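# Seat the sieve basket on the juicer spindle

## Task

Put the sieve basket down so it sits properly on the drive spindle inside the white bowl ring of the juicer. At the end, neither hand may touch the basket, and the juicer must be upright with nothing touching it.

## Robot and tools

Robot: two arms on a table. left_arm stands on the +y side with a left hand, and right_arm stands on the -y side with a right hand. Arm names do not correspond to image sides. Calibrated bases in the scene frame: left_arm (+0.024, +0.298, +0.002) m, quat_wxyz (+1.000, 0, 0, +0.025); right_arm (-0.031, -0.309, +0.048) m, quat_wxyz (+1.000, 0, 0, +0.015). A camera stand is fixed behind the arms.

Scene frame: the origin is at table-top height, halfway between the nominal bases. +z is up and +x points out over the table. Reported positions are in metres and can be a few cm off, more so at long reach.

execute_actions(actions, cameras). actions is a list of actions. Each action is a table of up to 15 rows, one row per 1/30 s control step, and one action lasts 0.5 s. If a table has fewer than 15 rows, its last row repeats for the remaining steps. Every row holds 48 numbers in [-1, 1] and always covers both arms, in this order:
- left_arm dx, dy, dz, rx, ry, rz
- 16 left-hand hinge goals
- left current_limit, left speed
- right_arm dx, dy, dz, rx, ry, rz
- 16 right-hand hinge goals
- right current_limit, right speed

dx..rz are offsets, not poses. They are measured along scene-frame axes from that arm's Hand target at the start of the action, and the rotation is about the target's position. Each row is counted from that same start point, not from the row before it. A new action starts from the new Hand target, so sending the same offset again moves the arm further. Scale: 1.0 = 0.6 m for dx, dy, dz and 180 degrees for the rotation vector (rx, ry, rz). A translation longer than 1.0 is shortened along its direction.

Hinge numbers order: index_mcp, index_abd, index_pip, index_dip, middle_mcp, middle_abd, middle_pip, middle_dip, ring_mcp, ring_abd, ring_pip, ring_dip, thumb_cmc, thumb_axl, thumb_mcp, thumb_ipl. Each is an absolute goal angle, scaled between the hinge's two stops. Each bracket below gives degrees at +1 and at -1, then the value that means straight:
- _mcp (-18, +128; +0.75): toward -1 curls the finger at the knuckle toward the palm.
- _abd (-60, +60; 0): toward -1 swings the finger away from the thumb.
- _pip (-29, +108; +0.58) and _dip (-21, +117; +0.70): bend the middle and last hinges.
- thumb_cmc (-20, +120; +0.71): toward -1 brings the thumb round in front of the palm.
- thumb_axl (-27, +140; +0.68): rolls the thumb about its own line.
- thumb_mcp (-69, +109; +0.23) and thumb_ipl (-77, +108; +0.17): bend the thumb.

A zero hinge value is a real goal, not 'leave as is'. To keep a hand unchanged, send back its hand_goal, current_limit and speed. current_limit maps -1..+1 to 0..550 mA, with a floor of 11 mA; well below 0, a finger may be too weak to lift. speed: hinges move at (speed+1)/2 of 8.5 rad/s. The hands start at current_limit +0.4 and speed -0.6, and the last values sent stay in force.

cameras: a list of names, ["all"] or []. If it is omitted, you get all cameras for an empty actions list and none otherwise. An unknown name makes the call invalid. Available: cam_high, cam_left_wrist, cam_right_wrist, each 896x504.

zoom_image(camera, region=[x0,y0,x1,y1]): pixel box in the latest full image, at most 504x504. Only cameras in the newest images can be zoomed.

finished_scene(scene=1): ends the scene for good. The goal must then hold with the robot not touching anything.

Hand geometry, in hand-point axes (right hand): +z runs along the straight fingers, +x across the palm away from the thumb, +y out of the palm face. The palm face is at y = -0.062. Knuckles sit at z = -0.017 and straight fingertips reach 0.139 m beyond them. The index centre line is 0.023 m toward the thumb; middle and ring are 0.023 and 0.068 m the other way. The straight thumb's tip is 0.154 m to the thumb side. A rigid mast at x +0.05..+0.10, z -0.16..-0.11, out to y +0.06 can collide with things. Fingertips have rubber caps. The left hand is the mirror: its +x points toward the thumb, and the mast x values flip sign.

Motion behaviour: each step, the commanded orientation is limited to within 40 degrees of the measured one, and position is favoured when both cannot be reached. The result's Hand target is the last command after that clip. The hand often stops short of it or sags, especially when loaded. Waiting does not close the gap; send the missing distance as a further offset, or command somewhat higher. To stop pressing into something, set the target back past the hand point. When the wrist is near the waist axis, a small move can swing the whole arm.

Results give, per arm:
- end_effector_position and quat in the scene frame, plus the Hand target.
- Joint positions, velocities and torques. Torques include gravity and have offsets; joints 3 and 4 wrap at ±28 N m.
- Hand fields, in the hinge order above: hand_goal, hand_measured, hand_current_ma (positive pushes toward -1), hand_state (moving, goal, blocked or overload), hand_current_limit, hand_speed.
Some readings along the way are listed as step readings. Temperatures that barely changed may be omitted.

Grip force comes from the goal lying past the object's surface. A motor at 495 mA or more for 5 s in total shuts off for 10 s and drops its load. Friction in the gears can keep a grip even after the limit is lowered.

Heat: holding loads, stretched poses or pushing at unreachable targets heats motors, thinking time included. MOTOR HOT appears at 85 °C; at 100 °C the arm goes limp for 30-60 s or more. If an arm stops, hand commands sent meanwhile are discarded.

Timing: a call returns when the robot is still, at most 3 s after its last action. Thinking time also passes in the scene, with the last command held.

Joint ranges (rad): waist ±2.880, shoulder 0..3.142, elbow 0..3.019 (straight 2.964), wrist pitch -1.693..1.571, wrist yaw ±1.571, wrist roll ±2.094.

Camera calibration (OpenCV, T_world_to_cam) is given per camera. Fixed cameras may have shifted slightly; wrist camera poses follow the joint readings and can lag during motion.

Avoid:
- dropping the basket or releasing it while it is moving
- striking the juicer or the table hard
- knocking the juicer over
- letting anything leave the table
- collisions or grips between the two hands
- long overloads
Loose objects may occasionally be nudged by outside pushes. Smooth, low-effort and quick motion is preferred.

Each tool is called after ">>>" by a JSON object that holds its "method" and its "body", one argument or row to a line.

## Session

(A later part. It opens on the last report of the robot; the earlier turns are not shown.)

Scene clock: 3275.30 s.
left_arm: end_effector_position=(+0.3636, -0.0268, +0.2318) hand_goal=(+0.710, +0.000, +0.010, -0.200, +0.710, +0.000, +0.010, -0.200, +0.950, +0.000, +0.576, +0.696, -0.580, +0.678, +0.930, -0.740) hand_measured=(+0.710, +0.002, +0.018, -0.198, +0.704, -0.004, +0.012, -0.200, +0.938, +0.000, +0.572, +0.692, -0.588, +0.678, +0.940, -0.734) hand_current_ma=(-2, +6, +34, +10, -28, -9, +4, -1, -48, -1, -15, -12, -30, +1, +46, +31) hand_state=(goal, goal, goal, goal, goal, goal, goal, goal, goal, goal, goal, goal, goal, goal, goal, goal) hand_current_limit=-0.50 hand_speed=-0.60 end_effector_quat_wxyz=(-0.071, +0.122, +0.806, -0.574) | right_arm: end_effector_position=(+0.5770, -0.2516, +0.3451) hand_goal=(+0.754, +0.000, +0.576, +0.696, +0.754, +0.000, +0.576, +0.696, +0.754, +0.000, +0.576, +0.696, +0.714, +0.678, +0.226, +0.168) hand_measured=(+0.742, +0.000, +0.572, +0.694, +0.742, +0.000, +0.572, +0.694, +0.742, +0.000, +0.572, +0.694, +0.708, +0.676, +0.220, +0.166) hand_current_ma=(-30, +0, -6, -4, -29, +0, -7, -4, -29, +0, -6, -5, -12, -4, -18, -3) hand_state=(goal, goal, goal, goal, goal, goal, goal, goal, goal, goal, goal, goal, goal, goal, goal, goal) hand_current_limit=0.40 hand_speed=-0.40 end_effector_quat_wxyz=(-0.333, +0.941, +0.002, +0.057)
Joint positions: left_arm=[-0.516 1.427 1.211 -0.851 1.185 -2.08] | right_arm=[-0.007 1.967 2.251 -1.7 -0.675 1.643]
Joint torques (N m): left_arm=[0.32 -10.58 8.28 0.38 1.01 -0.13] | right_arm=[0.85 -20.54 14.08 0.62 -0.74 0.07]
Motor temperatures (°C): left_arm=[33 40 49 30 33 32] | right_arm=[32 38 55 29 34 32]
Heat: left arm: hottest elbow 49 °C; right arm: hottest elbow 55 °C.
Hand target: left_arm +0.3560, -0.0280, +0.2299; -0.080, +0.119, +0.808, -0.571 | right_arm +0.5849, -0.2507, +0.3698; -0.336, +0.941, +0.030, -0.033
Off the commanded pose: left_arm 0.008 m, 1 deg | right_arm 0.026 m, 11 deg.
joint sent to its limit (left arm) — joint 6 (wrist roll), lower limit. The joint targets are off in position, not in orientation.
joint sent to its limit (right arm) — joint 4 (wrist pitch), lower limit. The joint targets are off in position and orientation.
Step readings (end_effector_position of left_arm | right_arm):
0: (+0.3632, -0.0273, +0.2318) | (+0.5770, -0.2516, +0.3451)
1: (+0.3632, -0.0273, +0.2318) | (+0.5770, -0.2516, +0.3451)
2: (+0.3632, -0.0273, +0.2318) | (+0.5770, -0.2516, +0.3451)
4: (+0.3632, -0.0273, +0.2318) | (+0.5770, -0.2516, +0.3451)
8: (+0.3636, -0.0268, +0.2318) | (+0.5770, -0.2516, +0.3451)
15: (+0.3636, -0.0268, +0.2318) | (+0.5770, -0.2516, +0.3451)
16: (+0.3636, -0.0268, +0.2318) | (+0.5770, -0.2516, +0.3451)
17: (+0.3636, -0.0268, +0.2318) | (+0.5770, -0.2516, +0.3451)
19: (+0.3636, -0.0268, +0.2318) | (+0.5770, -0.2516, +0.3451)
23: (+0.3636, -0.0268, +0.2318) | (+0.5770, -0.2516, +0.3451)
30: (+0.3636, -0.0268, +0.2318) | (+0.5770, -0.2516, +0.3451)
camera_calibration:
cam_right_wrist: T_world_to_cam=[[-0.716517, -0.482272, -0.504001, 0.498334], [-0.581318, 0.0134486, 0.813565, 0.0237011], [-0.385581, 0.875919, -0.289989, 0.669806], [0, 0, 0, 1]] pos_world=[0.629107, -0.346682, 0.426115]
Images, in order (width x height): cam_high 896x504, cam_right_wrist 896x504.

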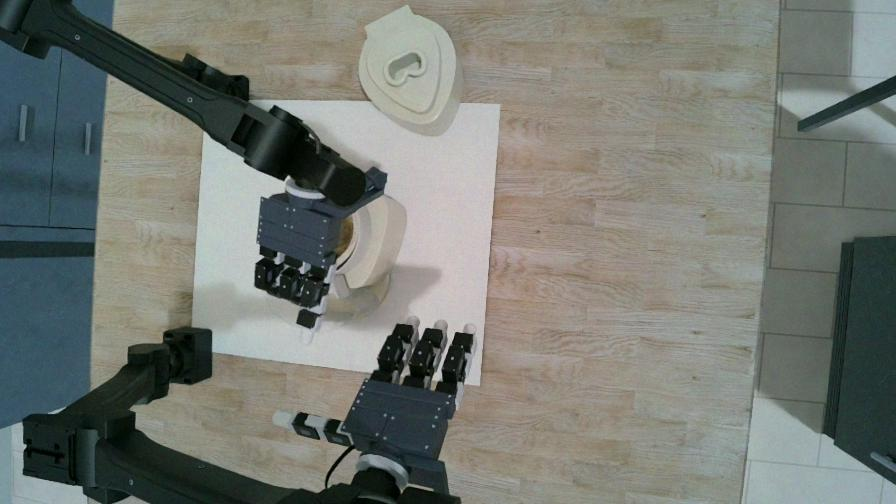

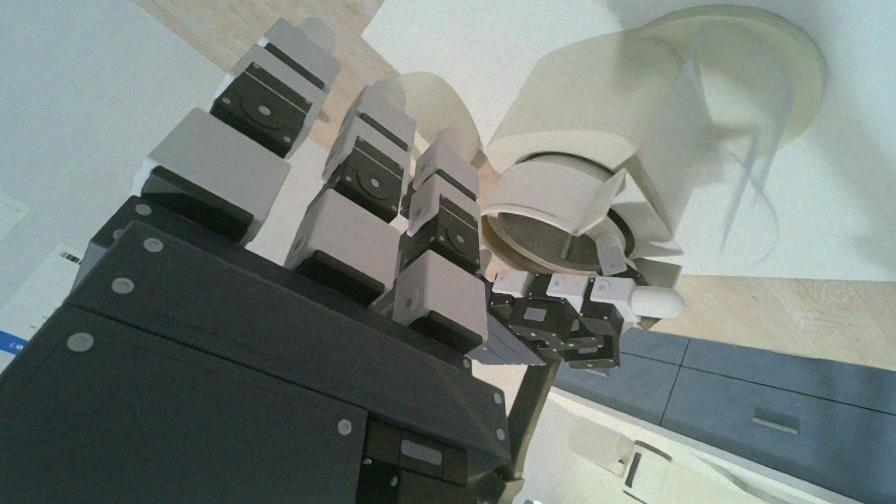

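>>> {"method": "execute_actions", "body": {
  "actions": [
    [[0.0,0.0,0.0,0,0,0,0.71,0,0.01,0.1,0.71,0,0.01,0.1,0.95,0,0.576,0.696,-0.58,0.678,0.94,-0.55,0.2,-0.5,0.0,0.0,0.0,0,0,0,0.754,0,0.576,0.696,0.754,0,0.576,0.696,0.754,0,0.576,0.696,0.714,0.678,0.226,0.168,0.4,-0.4]],
    [[0.0,0.0,0.03,0,0,0,0.71,0,0.01,0.333,0.71,0,0.01,0.333,0.95,0,0.576,0.696,-0.58,0.678,0.94,-0.4,0.2,-0.5,0.0,0.0,0.0,0,0,0,0.754,0,0.576,0.696,0.754,0,0.576,0.696,0.754,0,0.576,0.696,0.714,0.678,0.226,0.168,0.4,-0.4]],
    [[0.0,0.0,0.07,0,0,0,0.71,0,0.01,0.333,0.71,0,0.01,0.333,0.95,0,0.576,0.696,-0.58,0.678,0.94,-0.4,0.2,-0.5,0.0,0.0,0.0,0,0,0,0.754,0,0.576,0.696,0.754,0,0.576,0.696,0.754,0,0.576,0.696,0.714,0.678,0.226,0.168,0.4,-0.4]]
  ],
  "cameras": ["cam_right_wrist","cam_high"]
}}

>>> {"method": "zoom_image", "body": {
  "camera": "cam_right_wrist",
  "region": [475, 175, 675, 325]
}}

Scene clock: 3284.47 s.
left_arm: end_effector_position=(+0.3504, -0.0201, +0.2706) hand_goal=(+0.710, +0.000, +0.010, +0.334, +0.710, +0.000, +0.010, +0.334, +0.950, +0.000, +0.576, +0.696, -0.580, +0.678, +0.940, -0.400) hand_measured=(+0.702, +0.002, +0.012, +0.332, +0.702, -0.002, +0.012, +0.330, +0.938, +0.000, +0.572, +0.692, -0.582, +0.678, +0.938, -0.404) hand_current_ma=(-28, +5, +5, -9, -35, -8, +4, -11, -49, -1, -15, -12, -10, +1, -12, -15) hand_state=(goal, goal, goal, goal, goal, goal, goal, goal, goal, goal, goal, goal, goal, goal, goal, goal) hand_current_limit=0.20 hand_speed=-0.50 end_effector_quat_wxyz=(-0.090, +0.108, +0.811, -0.568) | right_arm: end_effector_position=(+0.5770, -0.2516, +0.3451) hand_goal=(+0.754, +0.000, +0.576, +0.696, +0.754, +0.000, +0.576, +0.696, +0.754, +0.000, +0.576, +0.696, +0.714, +0.678, +0.226, +0.168) hand_measured=(+0.742, +0.000, +0.572, +0.694, +0.742, +0.000, +0.572, +0.694, +0.742, +0.000, +0.572, +0.694, +0.708, +0.676, +0.220, +0.166) hand_current_ma=(-30, +0, -6, -4, -29, +0, -7, -4, -29, +0, -6, -5, -12, -4, -18, -3) hand_state=(goal, goal, goal, goal, goal, goal, goal, goal, goal, goal, goal, goal, goal, goal, goal, goal) hand_current_limit=0.40 hand_speed=-0.40 end_effector_quat_wxyz=(-0.333, +0.941, +0.002, +0.057)
Joint positions: left_arm=[-0.516 1.398 1.289 -1.009 1.184 -2.08] | right_arm=[-0.007 1.967 2.251 -1.7 -0.675 1.643]
Joint torques (N m): left_arm=[0.32 -9.7 12.37 0.32 1.08 -0.14] | right_arm=[1.03 -20.31 14.23 0.5 -0.81 0.05]
Motor temperatures (°C): left_arm=[33 40 49 30 33 32] | right_arm=[32 38 55 29 34 32]
Heat: left arm: hottest elbow 49 °C; right arm: hottest elbow 55 °C.
Hand target: left_arm +0.3560, -0.0280, +0.2899; -0.080, +0.118, +0.808, -0.571 | right_arm +0.5849, -0.2507, +0.3698; -0.336, +0.941, +0.030, -0.033
Off the commanded pose: left_arm 0.022 m, 2 deg | right_arm 0.026 m, 11 deg.
joint sent to its limit (left arm) — joint 6 (wrist roll), lower limit. The joint targets are off in position, not in orientation.
joint sent to its limit (right arm) — joint 4 (wrist pitch), lower limit. The joint targets are off in position and orientation.
Step readings (end_effector_position of left_arm | right_arm):
0: (+0.3636, -0.0268, +0.2318) | (+0.5770, -0.2516, +0.3451)
1: (+0.3636, -0.0268, +0.2318) | (+0.5770, -0.2516, +0.3451)
2: (+0.3631, -0.0273, +0.2318) | (+0.5770, -0.2516, +0.3451)
4: (+0.3631, -0.0273, +0.2318) | (+0.5770, -0.2516, +0.3451)
8: (+0.3631, -0.0273, +0.2318) | (+0.5770, -0.2516, +0.3451)
15: (+0.3631, -0.0273, +0.2318) | (+0.5770, -0.2516, +0.3451)
16: (+0.3615, -0.0265, +0.2314) | (+0.5770, -0.2516, +0.3451)
17: (+0.3595, -0.0247, +0.2316) | (+0.5770, -0.2516, +0.3451)
19: (+0.3562, -0.0231, +0.2309) | (+0.5770, -0.2516, +0.3451)
23: (+0.3549, -0.0224, +0.2307) | (+0.5770, -0.2516, +0.3451)
30: (+0.3547, -0.0223, +0.2306) | (+0.5770, -0.2516, +0.3451)
31: (+0.3524, -0.0211, +0.2331) | (+0.5770, -0.2516, +0.3451)
32: (+0.3490, -0.0194, +0.2359) | (+0.5770, -0.2516, +0.3451)
34: (+0.3465, -0.0181, +0.2462) | (+0.5770, -0.2516, +0.3451)
38: (+0.3496, -0.0196, +0.2657) | (+0.5770, -0.2516, +0.3451)
45: (+0.3504, -0.0201, +0.2706) | (+0.5770, -0.2516, +0.3451)
camera_calibration:
cam_right_wrist: T_world_to_cam=[[-0.716517, -0.482272, -0.504001, 0.498334], [-0.581318, 0.0134486, 0.813565, 0.0237011], [-0.385581, 0.875919, -0.289989, 0.669806], [0, 0, 0, 1]] pos_world=[0.629107, -0.346682, 0.426115]
Images, in order (width x height): cam_high 896x504, cam_right_wrist 896x504.

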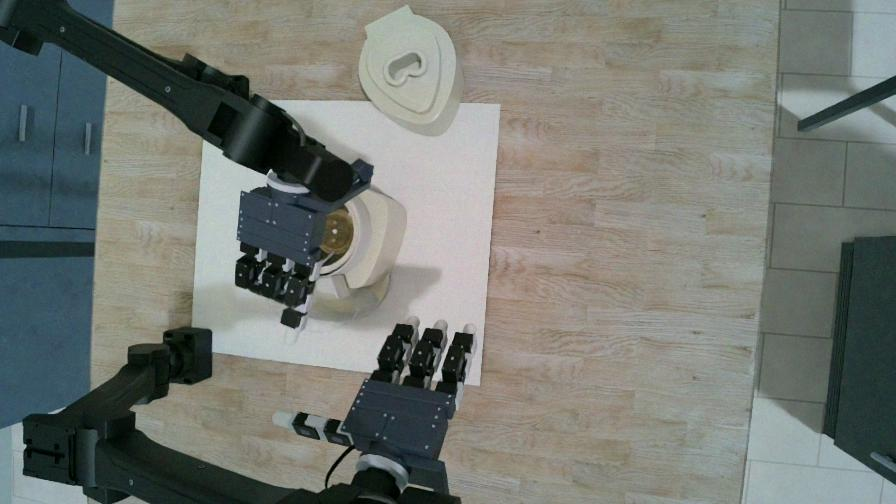

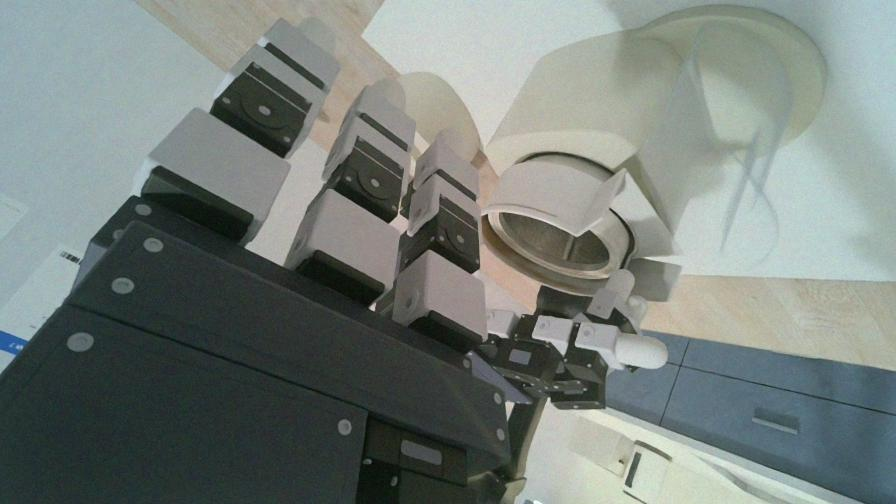

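Scaled by 2.520 from the camera's 896x504 image, which has a finer 1280x720 frame.

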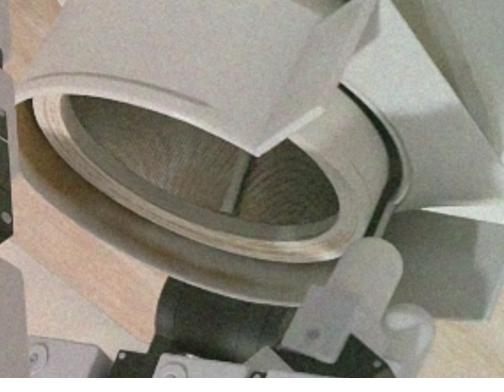

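>>> {"method": "execute_actions", "body": {
  "actions": [
    [[0.0,0.0,0.09,0,0,0,0.71,0,0.01,0.333,0.71,0,0.01,0.333,0.95,0,0.576,0.696,-0.58,0.678,0.94,-0.4,0.2,-0.5,0.0,0.0,0.0,0,0,0,0.754,0,0.576,0.696,0.754,0,0.576,0.696,0.754,0,0.576,0.696,0.714,0.678,0.226,0.168,0.4,-0.4]],
    [[0.0,0.03,0.08,0,0,0,0.71,0,0.01,0.333,0.71,0,0.01,0.333,0.95,0,0.576,0.696,-0.58,0.678,0.94,-0.4,0.2,-0.5,0.0,0.0,0.0,0,0,0,0.754,0,0.576,0.696,0.754,0,0.576,0.696,0.754,0,0.576,0.696,0.714,0.678,0.226,0.168,0.4,-0.4]],
    [[0.0,0.12,0.04,0,0,0.04,0.71,0,0.01,0.333,0.71,0,0.01,0.333,0.95,0,0.576,0.696,-0.58,0.678,0.94,-0.4,0.2,-0.5,0.0,0.0,0.0,0,0,0,0.754,0,0.576,0.696,0.754,0,0.576,0.696,0.754,0,0.576,0.696,0.714,0.678,0.226,0.168,0.4,-0.4]],
    [[0.0,0.12,0.0,0,0,0.04,0.71,0,0.01,0.333,0.71,0,0.01,0.333,0.95,0,0.576,0.696,-0.58,0.678,0.94,-0.4,0.2,-0.5,0.0,0.0,0.0,0,0,0,0.754,0,0.576,0.696,0.754,0,0.576,0.696,0.754,0,0.576,0.696,0.714,0.678,0.226,0.168,0.4,-0.4]]
  ],
  "cameras": ["cam_right_wrist","cam_high"]
}}

>>> {"method": "zoom_image", "body": {
  "camera": "cam_right_wrist",
  "region": [475, 175, 675, 325]
}}

>>> {"method": "zoom_image", "body": {
  "camera": "cam_high",
  "region": [250, 160, 410, 320]
}}

Scene clock: 3295.43 s.
left_arm: end_effector_position=(+0.3569, +0.1353, +0.4101) hand_goal=(+0.710, +0.000, +0.010, +0.334, +0.710, +0.000, +0.010, +0.334, +0.950, +0.000, +0.576, +0.696, -0.580, +0.678, +0.940, -0.400) hand_measured=(+0.700, +0.000, +0.010, +0.332, +0.700, -0.002, +0.010, +0.332, +0.936, +0.000, +0.572, +0.692, -0.582, +0.678, +0.936, -0.402) hand_current_ma=(-37, +3, +2, -8, -45, -5, +1, -10, -57, +0, -15, -12, -8, +2, -21, -11) hand_state=(goal, goal, goal, goal, goal, goal, goal, goal, goal, goal, goal, goal, goal, goal, goal, goal) hand_current_limit=0.20 hand_speed=-0.50 end_effector_quat_wxyz=(-0.003, +0.004, +0.819, -0.574) | right_arm: end_effector_position=(+0.5770, -0.2516, +0.3451) hand_goal=(+0.754, +0.000, +0.576, +0.696, +0.754, +0.000, +0.576, +0.696, +0.754, +0.000, +0.576, +0.696, +0.714, +0.678, +0.226, +0.168) hand_measured=(+0.742, +0.000, +0.572, +0.694, +0.742, +0.000, +0.572, +0.694, +0.742, +0.000, +0.572, +0.694, +0.708, +0.676, +0.220, +0.166) hand_current_ma=(-30, +0, -6, -4, -29, +0, -7, -4, -29, +0, -6, -5, -12, -4, -18, -3) hand_state=(goal, goal, goal, goal, goal, goal, goal, goal, goal, goal, goal, goal, goal, goal, goal, goal) hand_current_limit=0.40 hand_speed=-0.40 end_effector_quat_wxyz=(-0.333, +0.941, +0.002, +0.057)
Joint positions: left_arm=[-0.129 1.28 1.565 -1.668 1.216 -1.771] | right_arm=[-0.007 1.967 2.251 -1.7 -0.675 1.643]
Joint torques (N m): left_arm=[0.38 -7.3 9.16 0.01 1.59 0.03] | right_arm=[0.67 -19.72 14.11 0.72 -0.8 0.08]
Motor temperatures (°C): left_arm=[33 40 50 30 33 32] | right_arm=[32 38 56 29 34 32]
Heat: left arm: hottest elbow 50 °C; right arm: hottest elbow 56 °C.
Hand target: left_arm +0.3560, +0.1340, +0.4159; -0.008, +0.016, +0.817, -0.576 | right_arm +0.5849, -0.2507, +0.3698; -0.336, +0.941, +0.030, -0.033
Off the commanded pose: left_arm 0.006 m, 2 deg | right_arm 0.026 m, 11 deg.
joint sent to its limit (left arm) — joint 4 (wrist pitch), lower limit. The joint targets are off in position, not in orientation.
joint sent to its limit (right arm) — joint 4 (wrist pitch), lower limit. The joint targets are off in position and orientation.
Step readings (end_effector_position of left_arm | right_arm):
0: (+0.3504, -0.0201, +0.2706) | (+0.5770, -0.2516, +0.3451)
1: (+0.3478, -0.0187, +0.2729) | (+0.5770, -0.2516, +0.3451)
2: (+0.3450, -0.0173, +0.2781) | (+0.5770, -0.2516, +0.3451)
4: (+0.3456, -0.0176, +0.2957) | (+0.5770, -0.2516, +0.3451)
8: (+0.3536, -0.0216, +0.3240) | (+0.5770, -0.2516, +0.3451)
15: (+0.3535, -0.0216, +0.3288) | (+0.5770, -0.2516, +0.3451)
16: (+0.3505, -0.0200, +0.3317) | (+0.5770, -0.2516, +0.3451)
17: (+0.3464, -0.0172, +0.3350) | (+0.5770, -0.2516, +0.3451)
19: (+0.3425, -0.0130, +0.3483) | (+0.5770, -0.2516, +0.3451)
23: (+0.3449, -0.0108, +0.3730) | (+0.5770, -0.2516, +0.3451)
30: (+0.3470, -0.0078, +0.3770) | (+0.5770, -0.2516, +0.3451)
31: (+0.3454, -0.0048, +0.3778) | (+0.5770, -0.2516, +0.3451)
32: (+0.3441, +0.0025, +0.3795) | (+0.5770, -0.2516, +0.3451)
34: (+0.3484, +0.0280, +0.3885) | (+0.5770, -0.2516, +0.3451)
38: (+0.3561, +0.0703, +0.4024) | (+0.5770, -0.2516, +0.3451)
45: (+0.3522, +0.0685, +0.4011) | (+0.5770, -0.2516, +0.3451)
46: (+0.3505, +0.0712, +0.4016) | (+0.5770, -0.2516, +0.3451)
47: (+0.3485, +0.0769, +0.4013) | (+0.5770, -0.2516, +0.3451)
49: (+0.3512, +0.1029, +0.4039) | (+0.5770, -0.2516, +0.3451)
53: (+0.3595, +0.1415, +0.4099) | (+0.5770, -0.2516, +0.3451)
60: (+0.3578, +0.1383, +0.4102) | (+0.5770, -0.2516, +0.3451)
camera_calibration:
cam_right_wrist: T_world_to_cam=[[-0.716517, -0.482272, -0.504001, 0.498334], [-0.581318, 0.0134486, 0.813565, 0.0237011], [-0.385581, 0.875919, -0.289989, 0.669806], [0, 0, 0, 1]] pos_world=[0.629107, -0.346682, 0.426115]
Images, in order (width x height): cam_high 896x504, cam_right_wrist 896x504.

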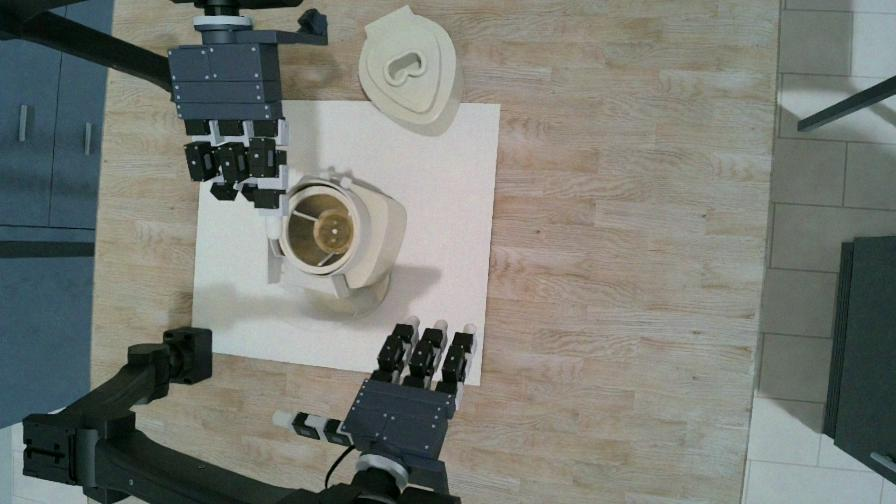

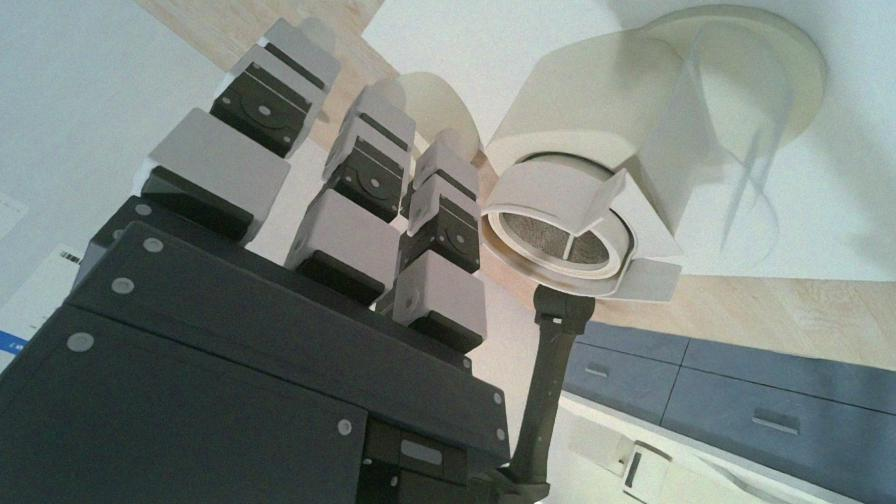

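Scaled by 2.520 from the camera's 896x504 image, which has a finer 1280x720 frame.

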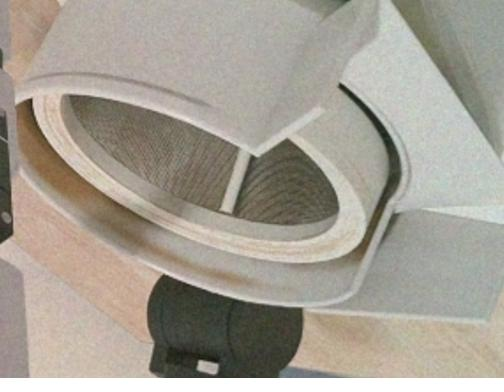

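Scaled by 3.150 from the camera's 896x504 image, which has a finer 1280x720 frame.

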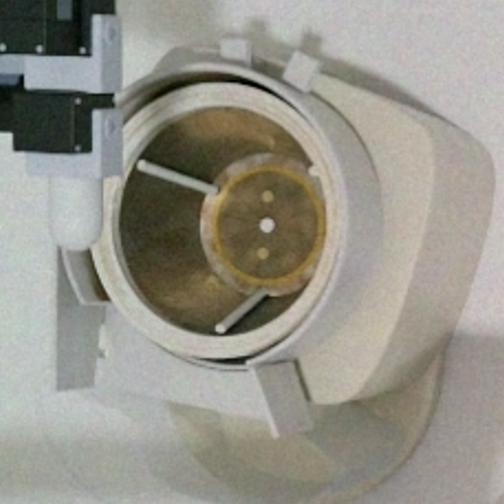

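>>> {"method": "zoom_image", "body": {
  "camera": "cam_high",
  "region": [270, 170, 380, 290]
}}

Scaled by 4.200 from the camera's 896x504 image, which has a finer 1280x720 frame.

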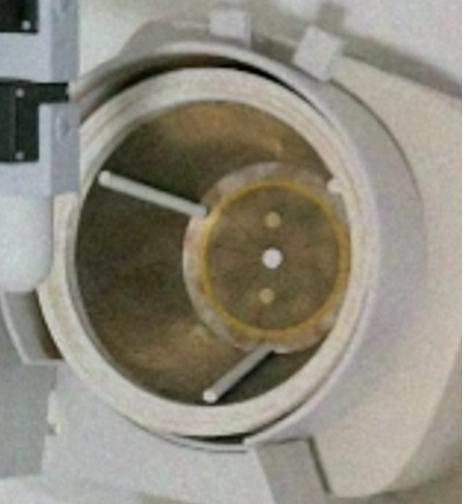

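>>> {"method": "execute_actions", "body": {
  "actions": [
    [[0.1,0.02,-0.0,0.035,-0.0038,-0.0134,0.754,0,0.576,0.696,0.754,0,0.576,0.696,0.754,0,0.576,0.696,0.714,0.678,0.226,0.168,0.4,-0.4,0.0,0.0,0.0,0,0,0,0.754,0,0.576,0.696,0.754,0,0.576,0.696,0.754,0,0.576,0.696,0.714,0.678,0.226,0.168,0.4,-0.4]],
    [[0.1,0.02,-0.02,0.035,-0.0038,-0.0134,0.754,0,0.576,0.696,0.754,0,0.576,0.696,0.754,0,0.576,0.696,0.714,0.678,0.226,0.168,0.4,-0.4,0.0,0.0,0.0,0,0,0,0.754,0,0.576,0.696,0.754,0,0.576,0.696,0.754,0,0.576,0.696,0.714,0.678,0.226,0.168,0.4,-0.4]],
    [[0.1,0.02,-0.03,0.035,-0.0038,-0.0134,0.754,0,0.576,0.696,0.754,0,0.576,0.696,0.754,0,0.576,0.696,0.714,0.678,0.226,0.168,0.4,-0.4,0.0,0.0,0.0,0,0,0,0.754,0,0.576,0.696,0.754,0,0.576,0.696,0.754,0,0.576,0.696,0.714,0.678,0.226,0.168,0.4,-0.4]],
    [[0.1,0.01,-0.03,0.035,-0.0038,-0.0134,0.754,0,0.576,0.696,0.754,0,0.576,0.696,0.754,0,0.576,0.696,0.714,0.678,0.226,0.168,0.4,-0.4,0.0,0.0,0.0,0,0,0,0.754,0,0.576,0.696,0.754,0,0.576,0.696,0.754,0,0.576,0.696,0.714,0.678,0.226,0.168,0.4,-0.4]]
  ],
  "cameras": ["all"]
}}

Scene clock: 3336.40 s.
left_arm: end_effector_position=(+0.5914, +0.1820, +0.3462) hand_goal=(+0.754, +0.000, +0.576, +0.696, +0.754, +0.000, +0.576, +0.696, +0.754, +0.000, +0.576, +0.696, +0.714, +0.678, +0.226, +0.168) hand_measured=(+0.744, +0.002, +0.572, +0.694, +0.742, +0.002, +0.572, +0.692, +0.742, +0.002, +0.574, +0.692, +0.700, +0.678, +0.224, +0.166) hand_current_ma=(-41, +8, -14, -9, -53, +6, -13, -11, -51, +7, -10, -11, -53, +1, -5, -14) hand_state=(goal, goal, goal, goal, goal, goal, goal, goal, goal, goal, goal, goal, goal, goal, goal, goal) hand_current_limit=0.40 hand_speed=-0.40 end_effector_quat_wxyz=(+0.065, +0.035, +0.916, -0.393) | right_arm: end_effector_position=(+0.5770, -0.2516, +0.3451) hand_goal=(+0.754, +0.000, +0.576, +0.696, +0.754, +0.000, +0.576, +0.696, +0.754, +0.000, +0.576, +0.696, +0.714, +0.678, +0.226, +0.168) hand_measured=(+0.742, +0.000, +0.572, +0.694, +0.742, +0.000, +0.572, +0.694, +0.742, +0.000, +0.572, +0.694, +0.708, +0.676, +0.220, +0.166) hand_current_ma=(-30, +0, -6, -4, -29, +0, -7, -4, -29, +0, -6, -5, -12, -4, -18, -3) hand_state=(goal, goal, goal, goal, goal, goal, goal, goal, goal, goal, goal, goal, goal, goal, goal, goal) hand_current_limit=0.40 hand_speed=-0.40 end_effector_quat_wxyz=(-0.333, +0.941, +0.002, +0.057)
Joint positions: left_arm=[-0.135 1.841 2.166 -1.675 0.797 -1.674] | right_arm=[-0.007 1.967 2.251 -1.7 -0.675 1.643]
Joint torques (N m): left_arm=[0.26 -16.44 11.69 0.31 0.66 0] | right_arm=[0.56 -20.31 14.17 0.7 -0.77 0.07]
Motor temperatures (°C): left_arm=[33 39 50 30 34 32] | right_arm=[32 38 56 29 34 32]
Heat: left arm: hottest elbow 50 °C; right arm: hottest elbow 56 °C.
Hand target: left_arm +0.5960, +0.1760, +0.3679; -0.040, +0.096, +0.919, -0.381 | right_arm +0.5849, -0.2507, +0.3698; -0.336, +0.941, +0.030, -0.033
Off the commanded pose: left_arm 0.023 m, 14 deg | right_arm 0.026 m, 11 deg.
joint sent to its limit (left arm) — joint 4 (wrist pitch), lower limit. The joint targets are off in position and orientation.
joint sent to its limit (right arm) — joint 4 (wrist pitch), lower limit. The joint targets are off in position and orientation.
Step readings (end_effector_position of left_arm | right_arm):
0: (+0.3570, +0.1353, +0.4100) | (+0.5770, -0.2516, +0.3451)
1: (+0.3602, +0.1389, +0.4073) | (+0.5770, -0.2516, +0.3451)
2: (+0.3706, +0.1442, +0.4077) | (+0.5770, -0.2516, +0.3451)
4: (+0.3918, +0.1459, +0.4109) | (+0.5770, -0.2516, +0.3451)
8: (+0.4127, +0.1478, +0.3977) | (+0.5770, -0.2516, +0.3451)
15: (+0.4148, +0.1479, +0.3946) | (+0.5770, -0.2516, +0.3451)
16: (+0.4189, +0.1521, +0.3928) | (+0.5770, -0.2516, +0.3451)
17: (+0.4298, +0.1562, +0.3950) | (+0.5770, -0.2516, +0.3451)
19: (+0.4500, +0.1558, +0.4000) | (+0.5770, -0.2516, +0.3451)
23: (+0.4685, +0.1568, +0.3892) | (+0.5770, -0.2516, +0.3451)
30: (+0.4720, +0.1584, +0.3843) | (+0.5770, -0.2516, +0.3451)
31: (+0.4766, +0.1627, +0.3822) | (+0.5770, -0.2516, +0.3451)
32: (+0.4888, +0.1673, +0.3838) | (+0.5770, -0.2516, +0.3451)
34: (+0.5096, +0.1687, +0.3867) | (+0.5770, -0.2516, +0.3451)
38: (+0.5277, +0.1704, +0.3706) | (+0.5770, -0.2516, +0.3451)
45: (+0.5317, +0.1732, +0.3642) | (+0.5770, -0.2516, +0.3451)
46: (+0.5367, +0.1767, +0.3628) | (+0.5770, -0.2516, +0.3451)
47: (+0.5500, +0.1821, +0.3666) | (+0.5770, -0.2516, +0.3451)
49: (+0.5719, +0.1821, +0.3707) | (+0.5770, -0.2516, +0.3451)
53: (+0.5875, +0.1815, +0.3549) | (+0.5770, -0.2516, +0.3451)
60: (+0.5913, +0.1820, +0.3462) | (+0.5770, -0.2516, +0.3451)
camera_calibration:
cam_left_wrist: T_world_to_cam=[[0.712295, -0.395772, 0.579654, -0.590673], [-0.540433, 0.217697, 0.812736, -0.0552412], [-0.447848, -0.892173, -0.0588238, 0.568198], [0, 0, 0, 1]] pos_world=[0.645345, 0.285184, 0.420706]
cam_right_wrist: T_world_to_cam=[[-0.716517, -0.482272, -0.504001, 0.498334], [-0.581318, 0.0134486, 0.813565, 0.0237011], [-0.385581, 0.875919, -0.289989, 0.669806], [0, 0, 0, 1]] pos_world=[0.629107, -0.346682, 0.426115]

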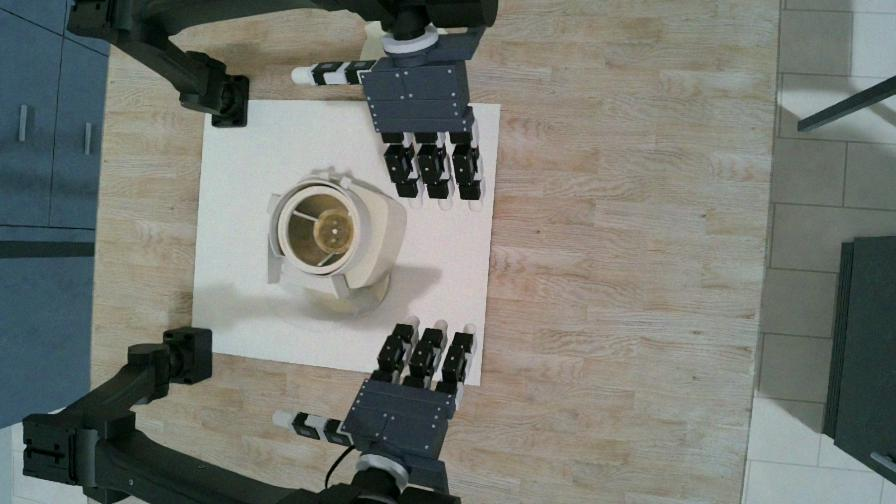

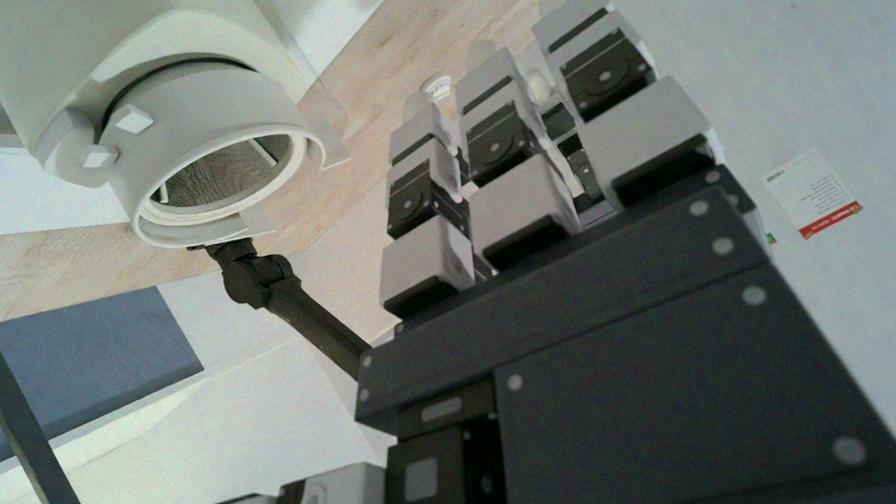

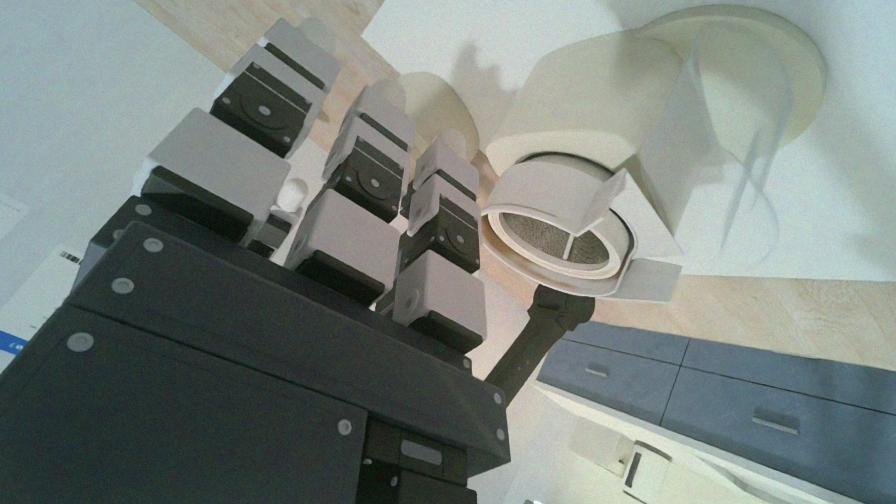

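>>> {"method": "zoom_image", "body": {
  "camera": "cam_left_wrist",
  "region": [90, 90, 350, 270]
}}

>>> {"method": "zoom_image", "body": {
  "camera": "cam_high",
  "region": [260, 165, 380, 285]
}}

>>> {"method": "zoom_image", "body": {
  "camera": "cam_right_wrist",
  "region": [475, 170, 645, 310]
}}

Scaled by 1.938 from the camera's 896x504 image, which has a finer 1280x720 frame.

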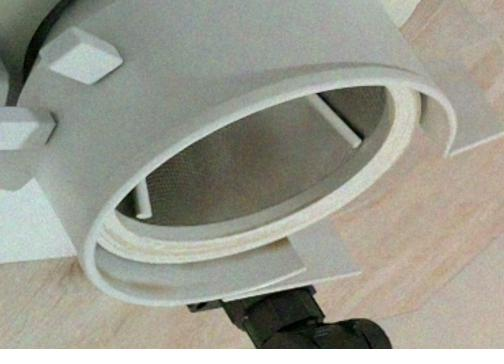

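Scaled by 4.200 from the camera's 896x504 image, which has a finer 1280x720 frame.

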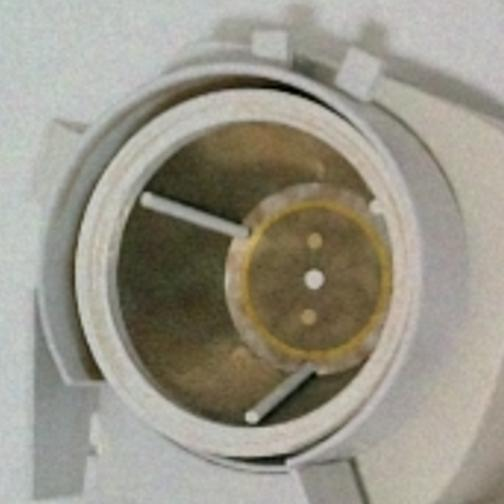

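Scaled by 2.965 from the camera's 896x504 image, which has a finer 1280x720 frame.

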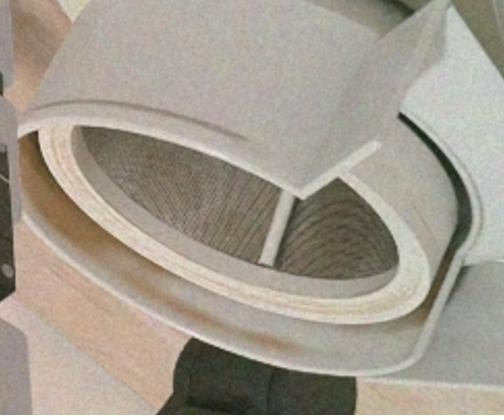

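>>> {"method": "zoom_image", "body": {
  "camera": "cam_high",
  "region": [262, 172, 322, 232]
}}

>>> {"method": "zoom_image", "body": {
  "camera": "cam_high",
  "region": [320, 175, 380, 235]
}}

>>> {"method": "zoom_image", "body": {
  "camera": "cam_high",
  "region": [280, 230, 380, 300]
}}

Scaled by 8.400 from the camera's 896x504 image, which has a finer 1280x720 frame.

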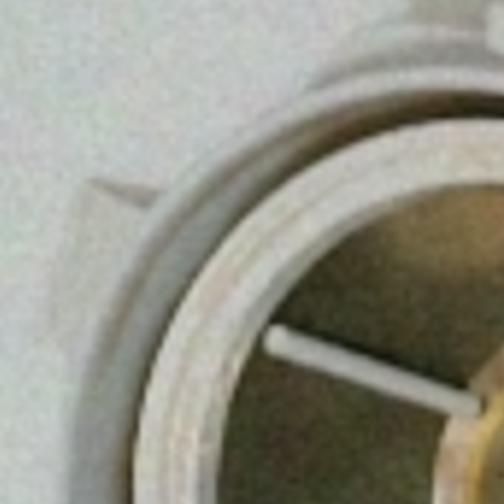

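Scaled by 8.400 from the camera's 896x504 image, which has a finer 1280x720 frame.

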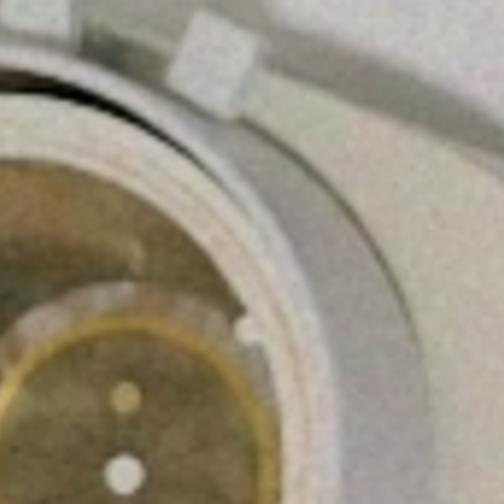

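Scaled by 5.040 from the camera's 896x504 image, which has a finer 1280x720 frame.

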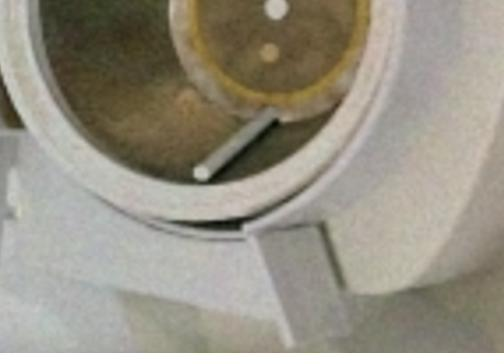

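>>> {"method": "execute_actions", "body": {
  "actions": [
    [[-0.05,-0.03,0.04,0.052,-0.0378,-0.0632,0.754,0,0.576,0.696,0.754,0,0.576,0.696,0.754,0,0.576,0.696,0.714,0.678,0.226,0.168,0.4,-0.4,0.0,0.0,0.0,0,0,0,0.754,0,0.576,0.696,0.754,0,0.576,0.696,0.754,0,0.576,0.696,0.714,0.678,0.226,0.168,0.4,-0.4]],
    [[-0.07,-0.05,0.04,0.052,-0.0378,-0.0632,0.754,0,0.576,0.696,0.754,0,0.576,0.696,0.754,0,0.576,0.696,0.714,0.678,0.226,0.168,0.4,-0.4,0.0,0.0,0.0,0,0,0,0.754,0,0.576,0.696,0.754,0,0.576,0.696,0.754,0,0.576,0.696,0.714,0.678,0.226,0.168,0.4,-0.4]],
    [[-0.07,-0.05,0.0,0.052,-0.0378,-0.0632,0.754,0,0.576,0.696,0.754,0,0.576,0.696,0.754,0,0.576,0.696,0.714,0.678,0.226,0.168,0.4,-0.4,0.0,0.0,0.0,0,0,0,0.754,0,0.576,0.696,0.754,0,0.576,0.696,0.754,0,0.576,0.696,0.714,0.678,0.226,0.168,0.4,-0.4]],
    [[-0.07,-0.05,0.0,0.052,-0.0378,-0.0632,0.754,0,0.576,0.696,0.754,0,0.576,0.696,0.754,0,0.576,0.696,0.714,0.678,0.226,0.168,0.4,-0.4,0.0,0.0,0.0,0,0,0,0.754,0,0.576,0.696,0.754,0,0.576,0.696,0.754,0,0.576,0.696,0.714,0.678,0.226,0.168,0.4,-0.4]]
  ],
  "cameras": ["all"]
}}

Scene clock: 3439.00 s.
left_arm: end_effector_position=(+0.4404, +0.0657, +0.4109) hand_goal=(+0.754, +0.000, +0.576, +0.696, +0.754, +0.000, +0.576, +0.696, +0.754, +0.000, +0.576, +0.696, +0.714, +0.678, +0.226, +0.168) hand_measured=(+0.754, +0.000, +0.574, +0.694, +0.754, +0.000, +0.574, +0.694, +0.754, +0.000, +0.574, +0.694, +0.714, +0.678, +0.222, +0.166) hand_current_ma=(+0, +2, -5, -6, +0, +2, -5, -7, +1, +2, -4, -8, +0, +1, -19, -13) hand_state=(goal, goal, goal, goal, goal, goal, goal, goal, goal, goal, goal, goal, goal, goal, goal, goal) hand_current_limit=0.40 hand_speed=-0.40 end_effector_quat_wxyz=(+0.123, +0.498, +0.858, +0.000) | right_arm: end_effector_position=(+0.5770, -0.2516, +0.3451) hand_goal=(+0.754, +0.000, +0.576, +0.696, +0.754, +0.000, +0.576, +0.696, +0.754, +0.000, +0.576, +0.696, +0.714, +0.678, +0.226, +0.168) hand_measured=(+0.742, +0.000, +0.572, +0.694, +0.742, +0.000, +0.572, +0.694, +0.742, +0.000, +0.572, +0.694, +0.708, +0.676, +0.220, +0.166) hand_current_ma=(-30, +0, -6, -4, -29, +0, -7, -4, -29, +0, -6, -5, -12, -4, -18, -3) hand_state=(goal, goal, goal, goal, goal, goal, goal, goal, goal, goal, goal, goal, goal, goal, goal, goal) hand_current_limit=0.40 hand_speed=-0.40 end_effector_quat_wxyz=(-0.333, +0.941, +0.002, +0.057)
Joint positions: left_arm=[-0.758 1.447 1.792 -1.674 -0.043 -1.221] | right_arm=[-0.007 1.967 2.251 -1.7 -0.675 1.643]
Joint torques (N m): left_arm=[1.49 -10.52 8.49 0.42 -0.34 0.06] | right_arm=[1.03 -20.42 14.04 0.62 -0.79 0.03]
Motor temperatures (°C): left_arm=[33 42 56 30 31 32] | right_arm=[32 39 56 29 35 32]
Heat: left arm: hottest elbow 56 °C; right arm: hottest elbow 56 °C.
Hand target: left_arm +0.4399, +0.0680, +0.4158; +0.000, +0.500, +0.866, -0.001 | right_arm +0.5849, -0.2507, +0.3698; -0.336, +0.941, +0.030, -0.033
Off the commanded pose: left_arm 0.005 m, 14 deg | right_arm 0.026 m, 11 deg.
joint sent to its limit (left arm) — joint 4 (wrist pitch), lower limit. The joint targets are off in position and orientation.
joint sent to its limit (right arm) — joint 4 (wrist pitch), lower limit. The joint targets are off in position and orientation.
Step readings (end_effector_position of left_arm | right_arm):
0: (+0.5914, +0.1820, +0.3462) | (+0.5770, -0.2516, +0.3451)
1: (+0.5921, +0.1889, +0.3459) | (+0.5770, -0.2516, +0.3451)
2: (+0.5908, +0.1983, +0.3447) | (+0.5770, -0.2516, +0.3451)
4: (+0.5826, +0.1932, +0.3522) | (+0.5770, -0.2516, +0.3451)
8: (+0.5637, +0.1572, +0.3835) | (+0.5770, -0.2516, +0.3451)
15: (+0.5553, +0.1463, +0.3995) | (+0.5770, -0.2516, +0.3451)
16: (+0.5567, +0.1566, +0.3981) | (+0.5770, -0.2516, +0.3451)
17: (+0.5556, +0.1670, +0.3951) | (+0.5770, -0.2516, +0.3451)
19: (+0.5440, +0.1645, +0.3932) | (+0.5770, -0.2516, +0.3451)
23: (+0.5246, +0.1268, +0.4064) | (+0.5770, -0.2516, +0.3451)
30: (+0.5183, +0.1181, +0.4148) | (+0.5770, -0.2516, +0.3451)
31: (+0.5198, +0.1269, +0.4142) | (+0.5770, -0.2516, +0.3451)
32: (+0.5182, +0.1381, +0.4133) | (+0.5770, -0.2516, +0.3451)
34: (+0.5028, +0.1328, +0.4071) | (+0.5770, -0.2516, +0.3451)
38: (+0.4804, +0.0923, +0.4080) | (+0.5770, -0.2516, +0.3451)
45: (+0.4787, +0.0884, +0.4107) | (+0.5770, -0.2516, +0.3451)
46: (+0.4808, +0.0973, +0.4120) | (+0.5770, -0.2516, +0.3451)
47: (+0.4803, +0.1061, +0.4144) | (+0.5770, -0.2516, +0.3451)
49: (+0.4640, +0.0993, +0.4094) | (+0.5770, -0.2516, +0.3451)
53: (+0.4367, +0.0605, +0.4100) | (+0.5770, -0.2516, +0.3451)
60: (+0.4373, +0.0607, +0.4108) | (+0.5770, -0.2516, +0.3451)
camera_calibration:
cam_left_wrist: T_world_to_cam=[[-0.151608, -0.979155, 0.135171, 0.0347747], [-0.780978, 0.202486, 0.590824, 0.0340723], [-0.605878, -0.0159922, -0.795397, 0.71525], [0, 0, 0, 1]] pos_world=[0.465236, 0.038589, 0.544076]
cam_right_wrist: T_world_to_cam=[[-0.716517, -0.482272, -0.504001, 0.498334], [-0.581318, 0.0134486, 0.813565, 0.0237011], [-0.385581, 0.875919, -0.289989, 0.669806], [0, 0, 0, 1]] pos_world=[0.629107, -0.346682, 0.426115]

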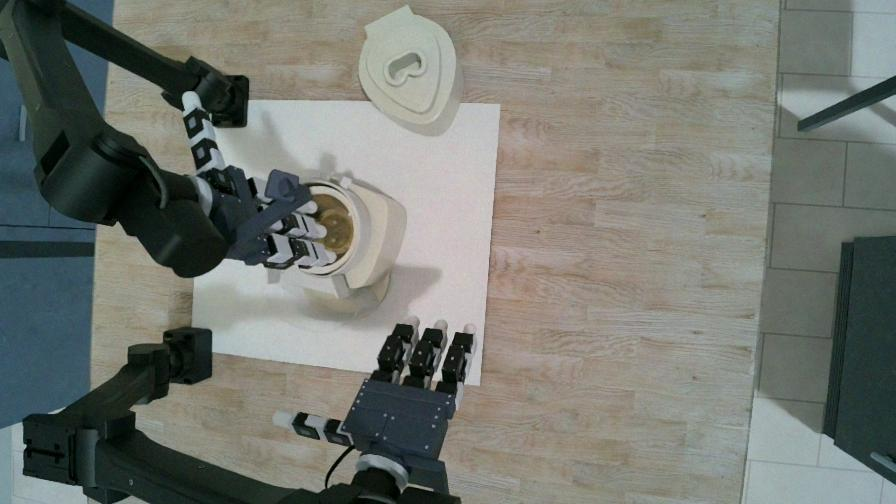

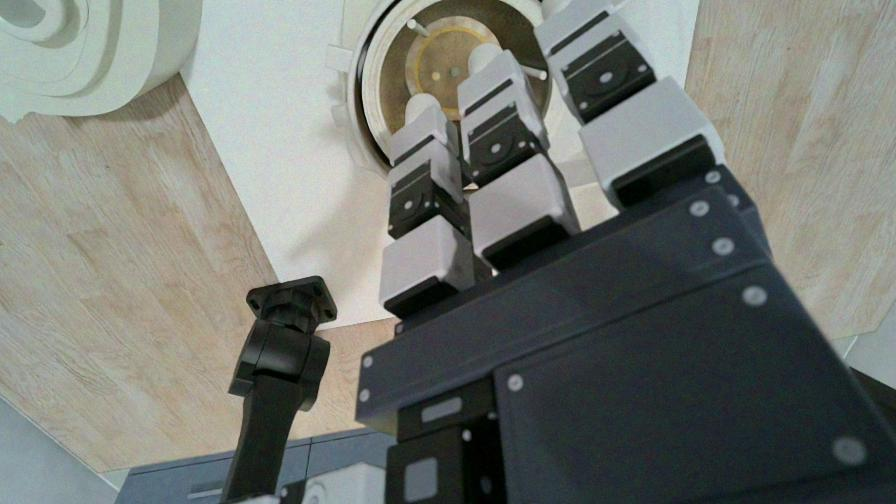

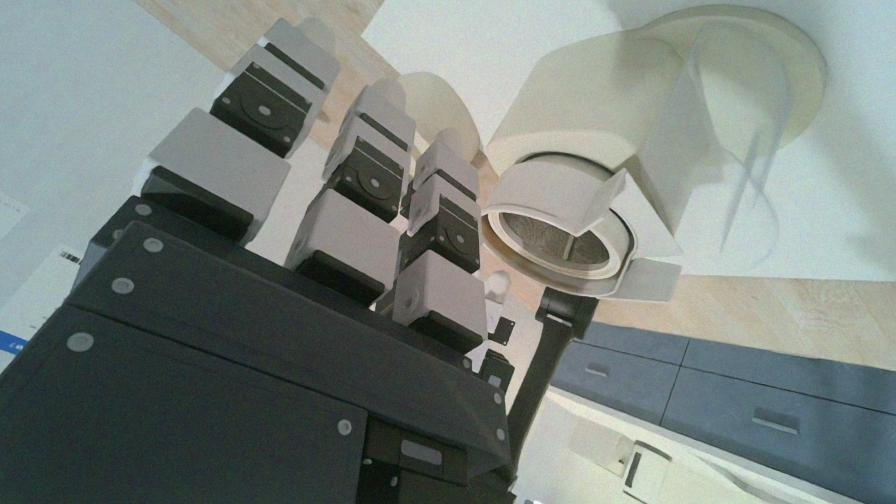

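>>> {"method": "zoom_image", "body": {
  "camera": "cam_left_wrist",
  "region": [320, 0, 600, 200]
}}

Scaled by 1.800 from the camera's 896x504 image, which has a finer 1280x720 frame.

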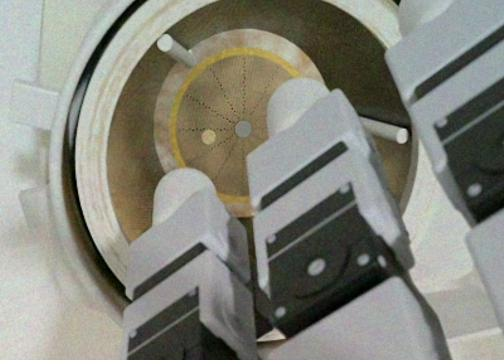

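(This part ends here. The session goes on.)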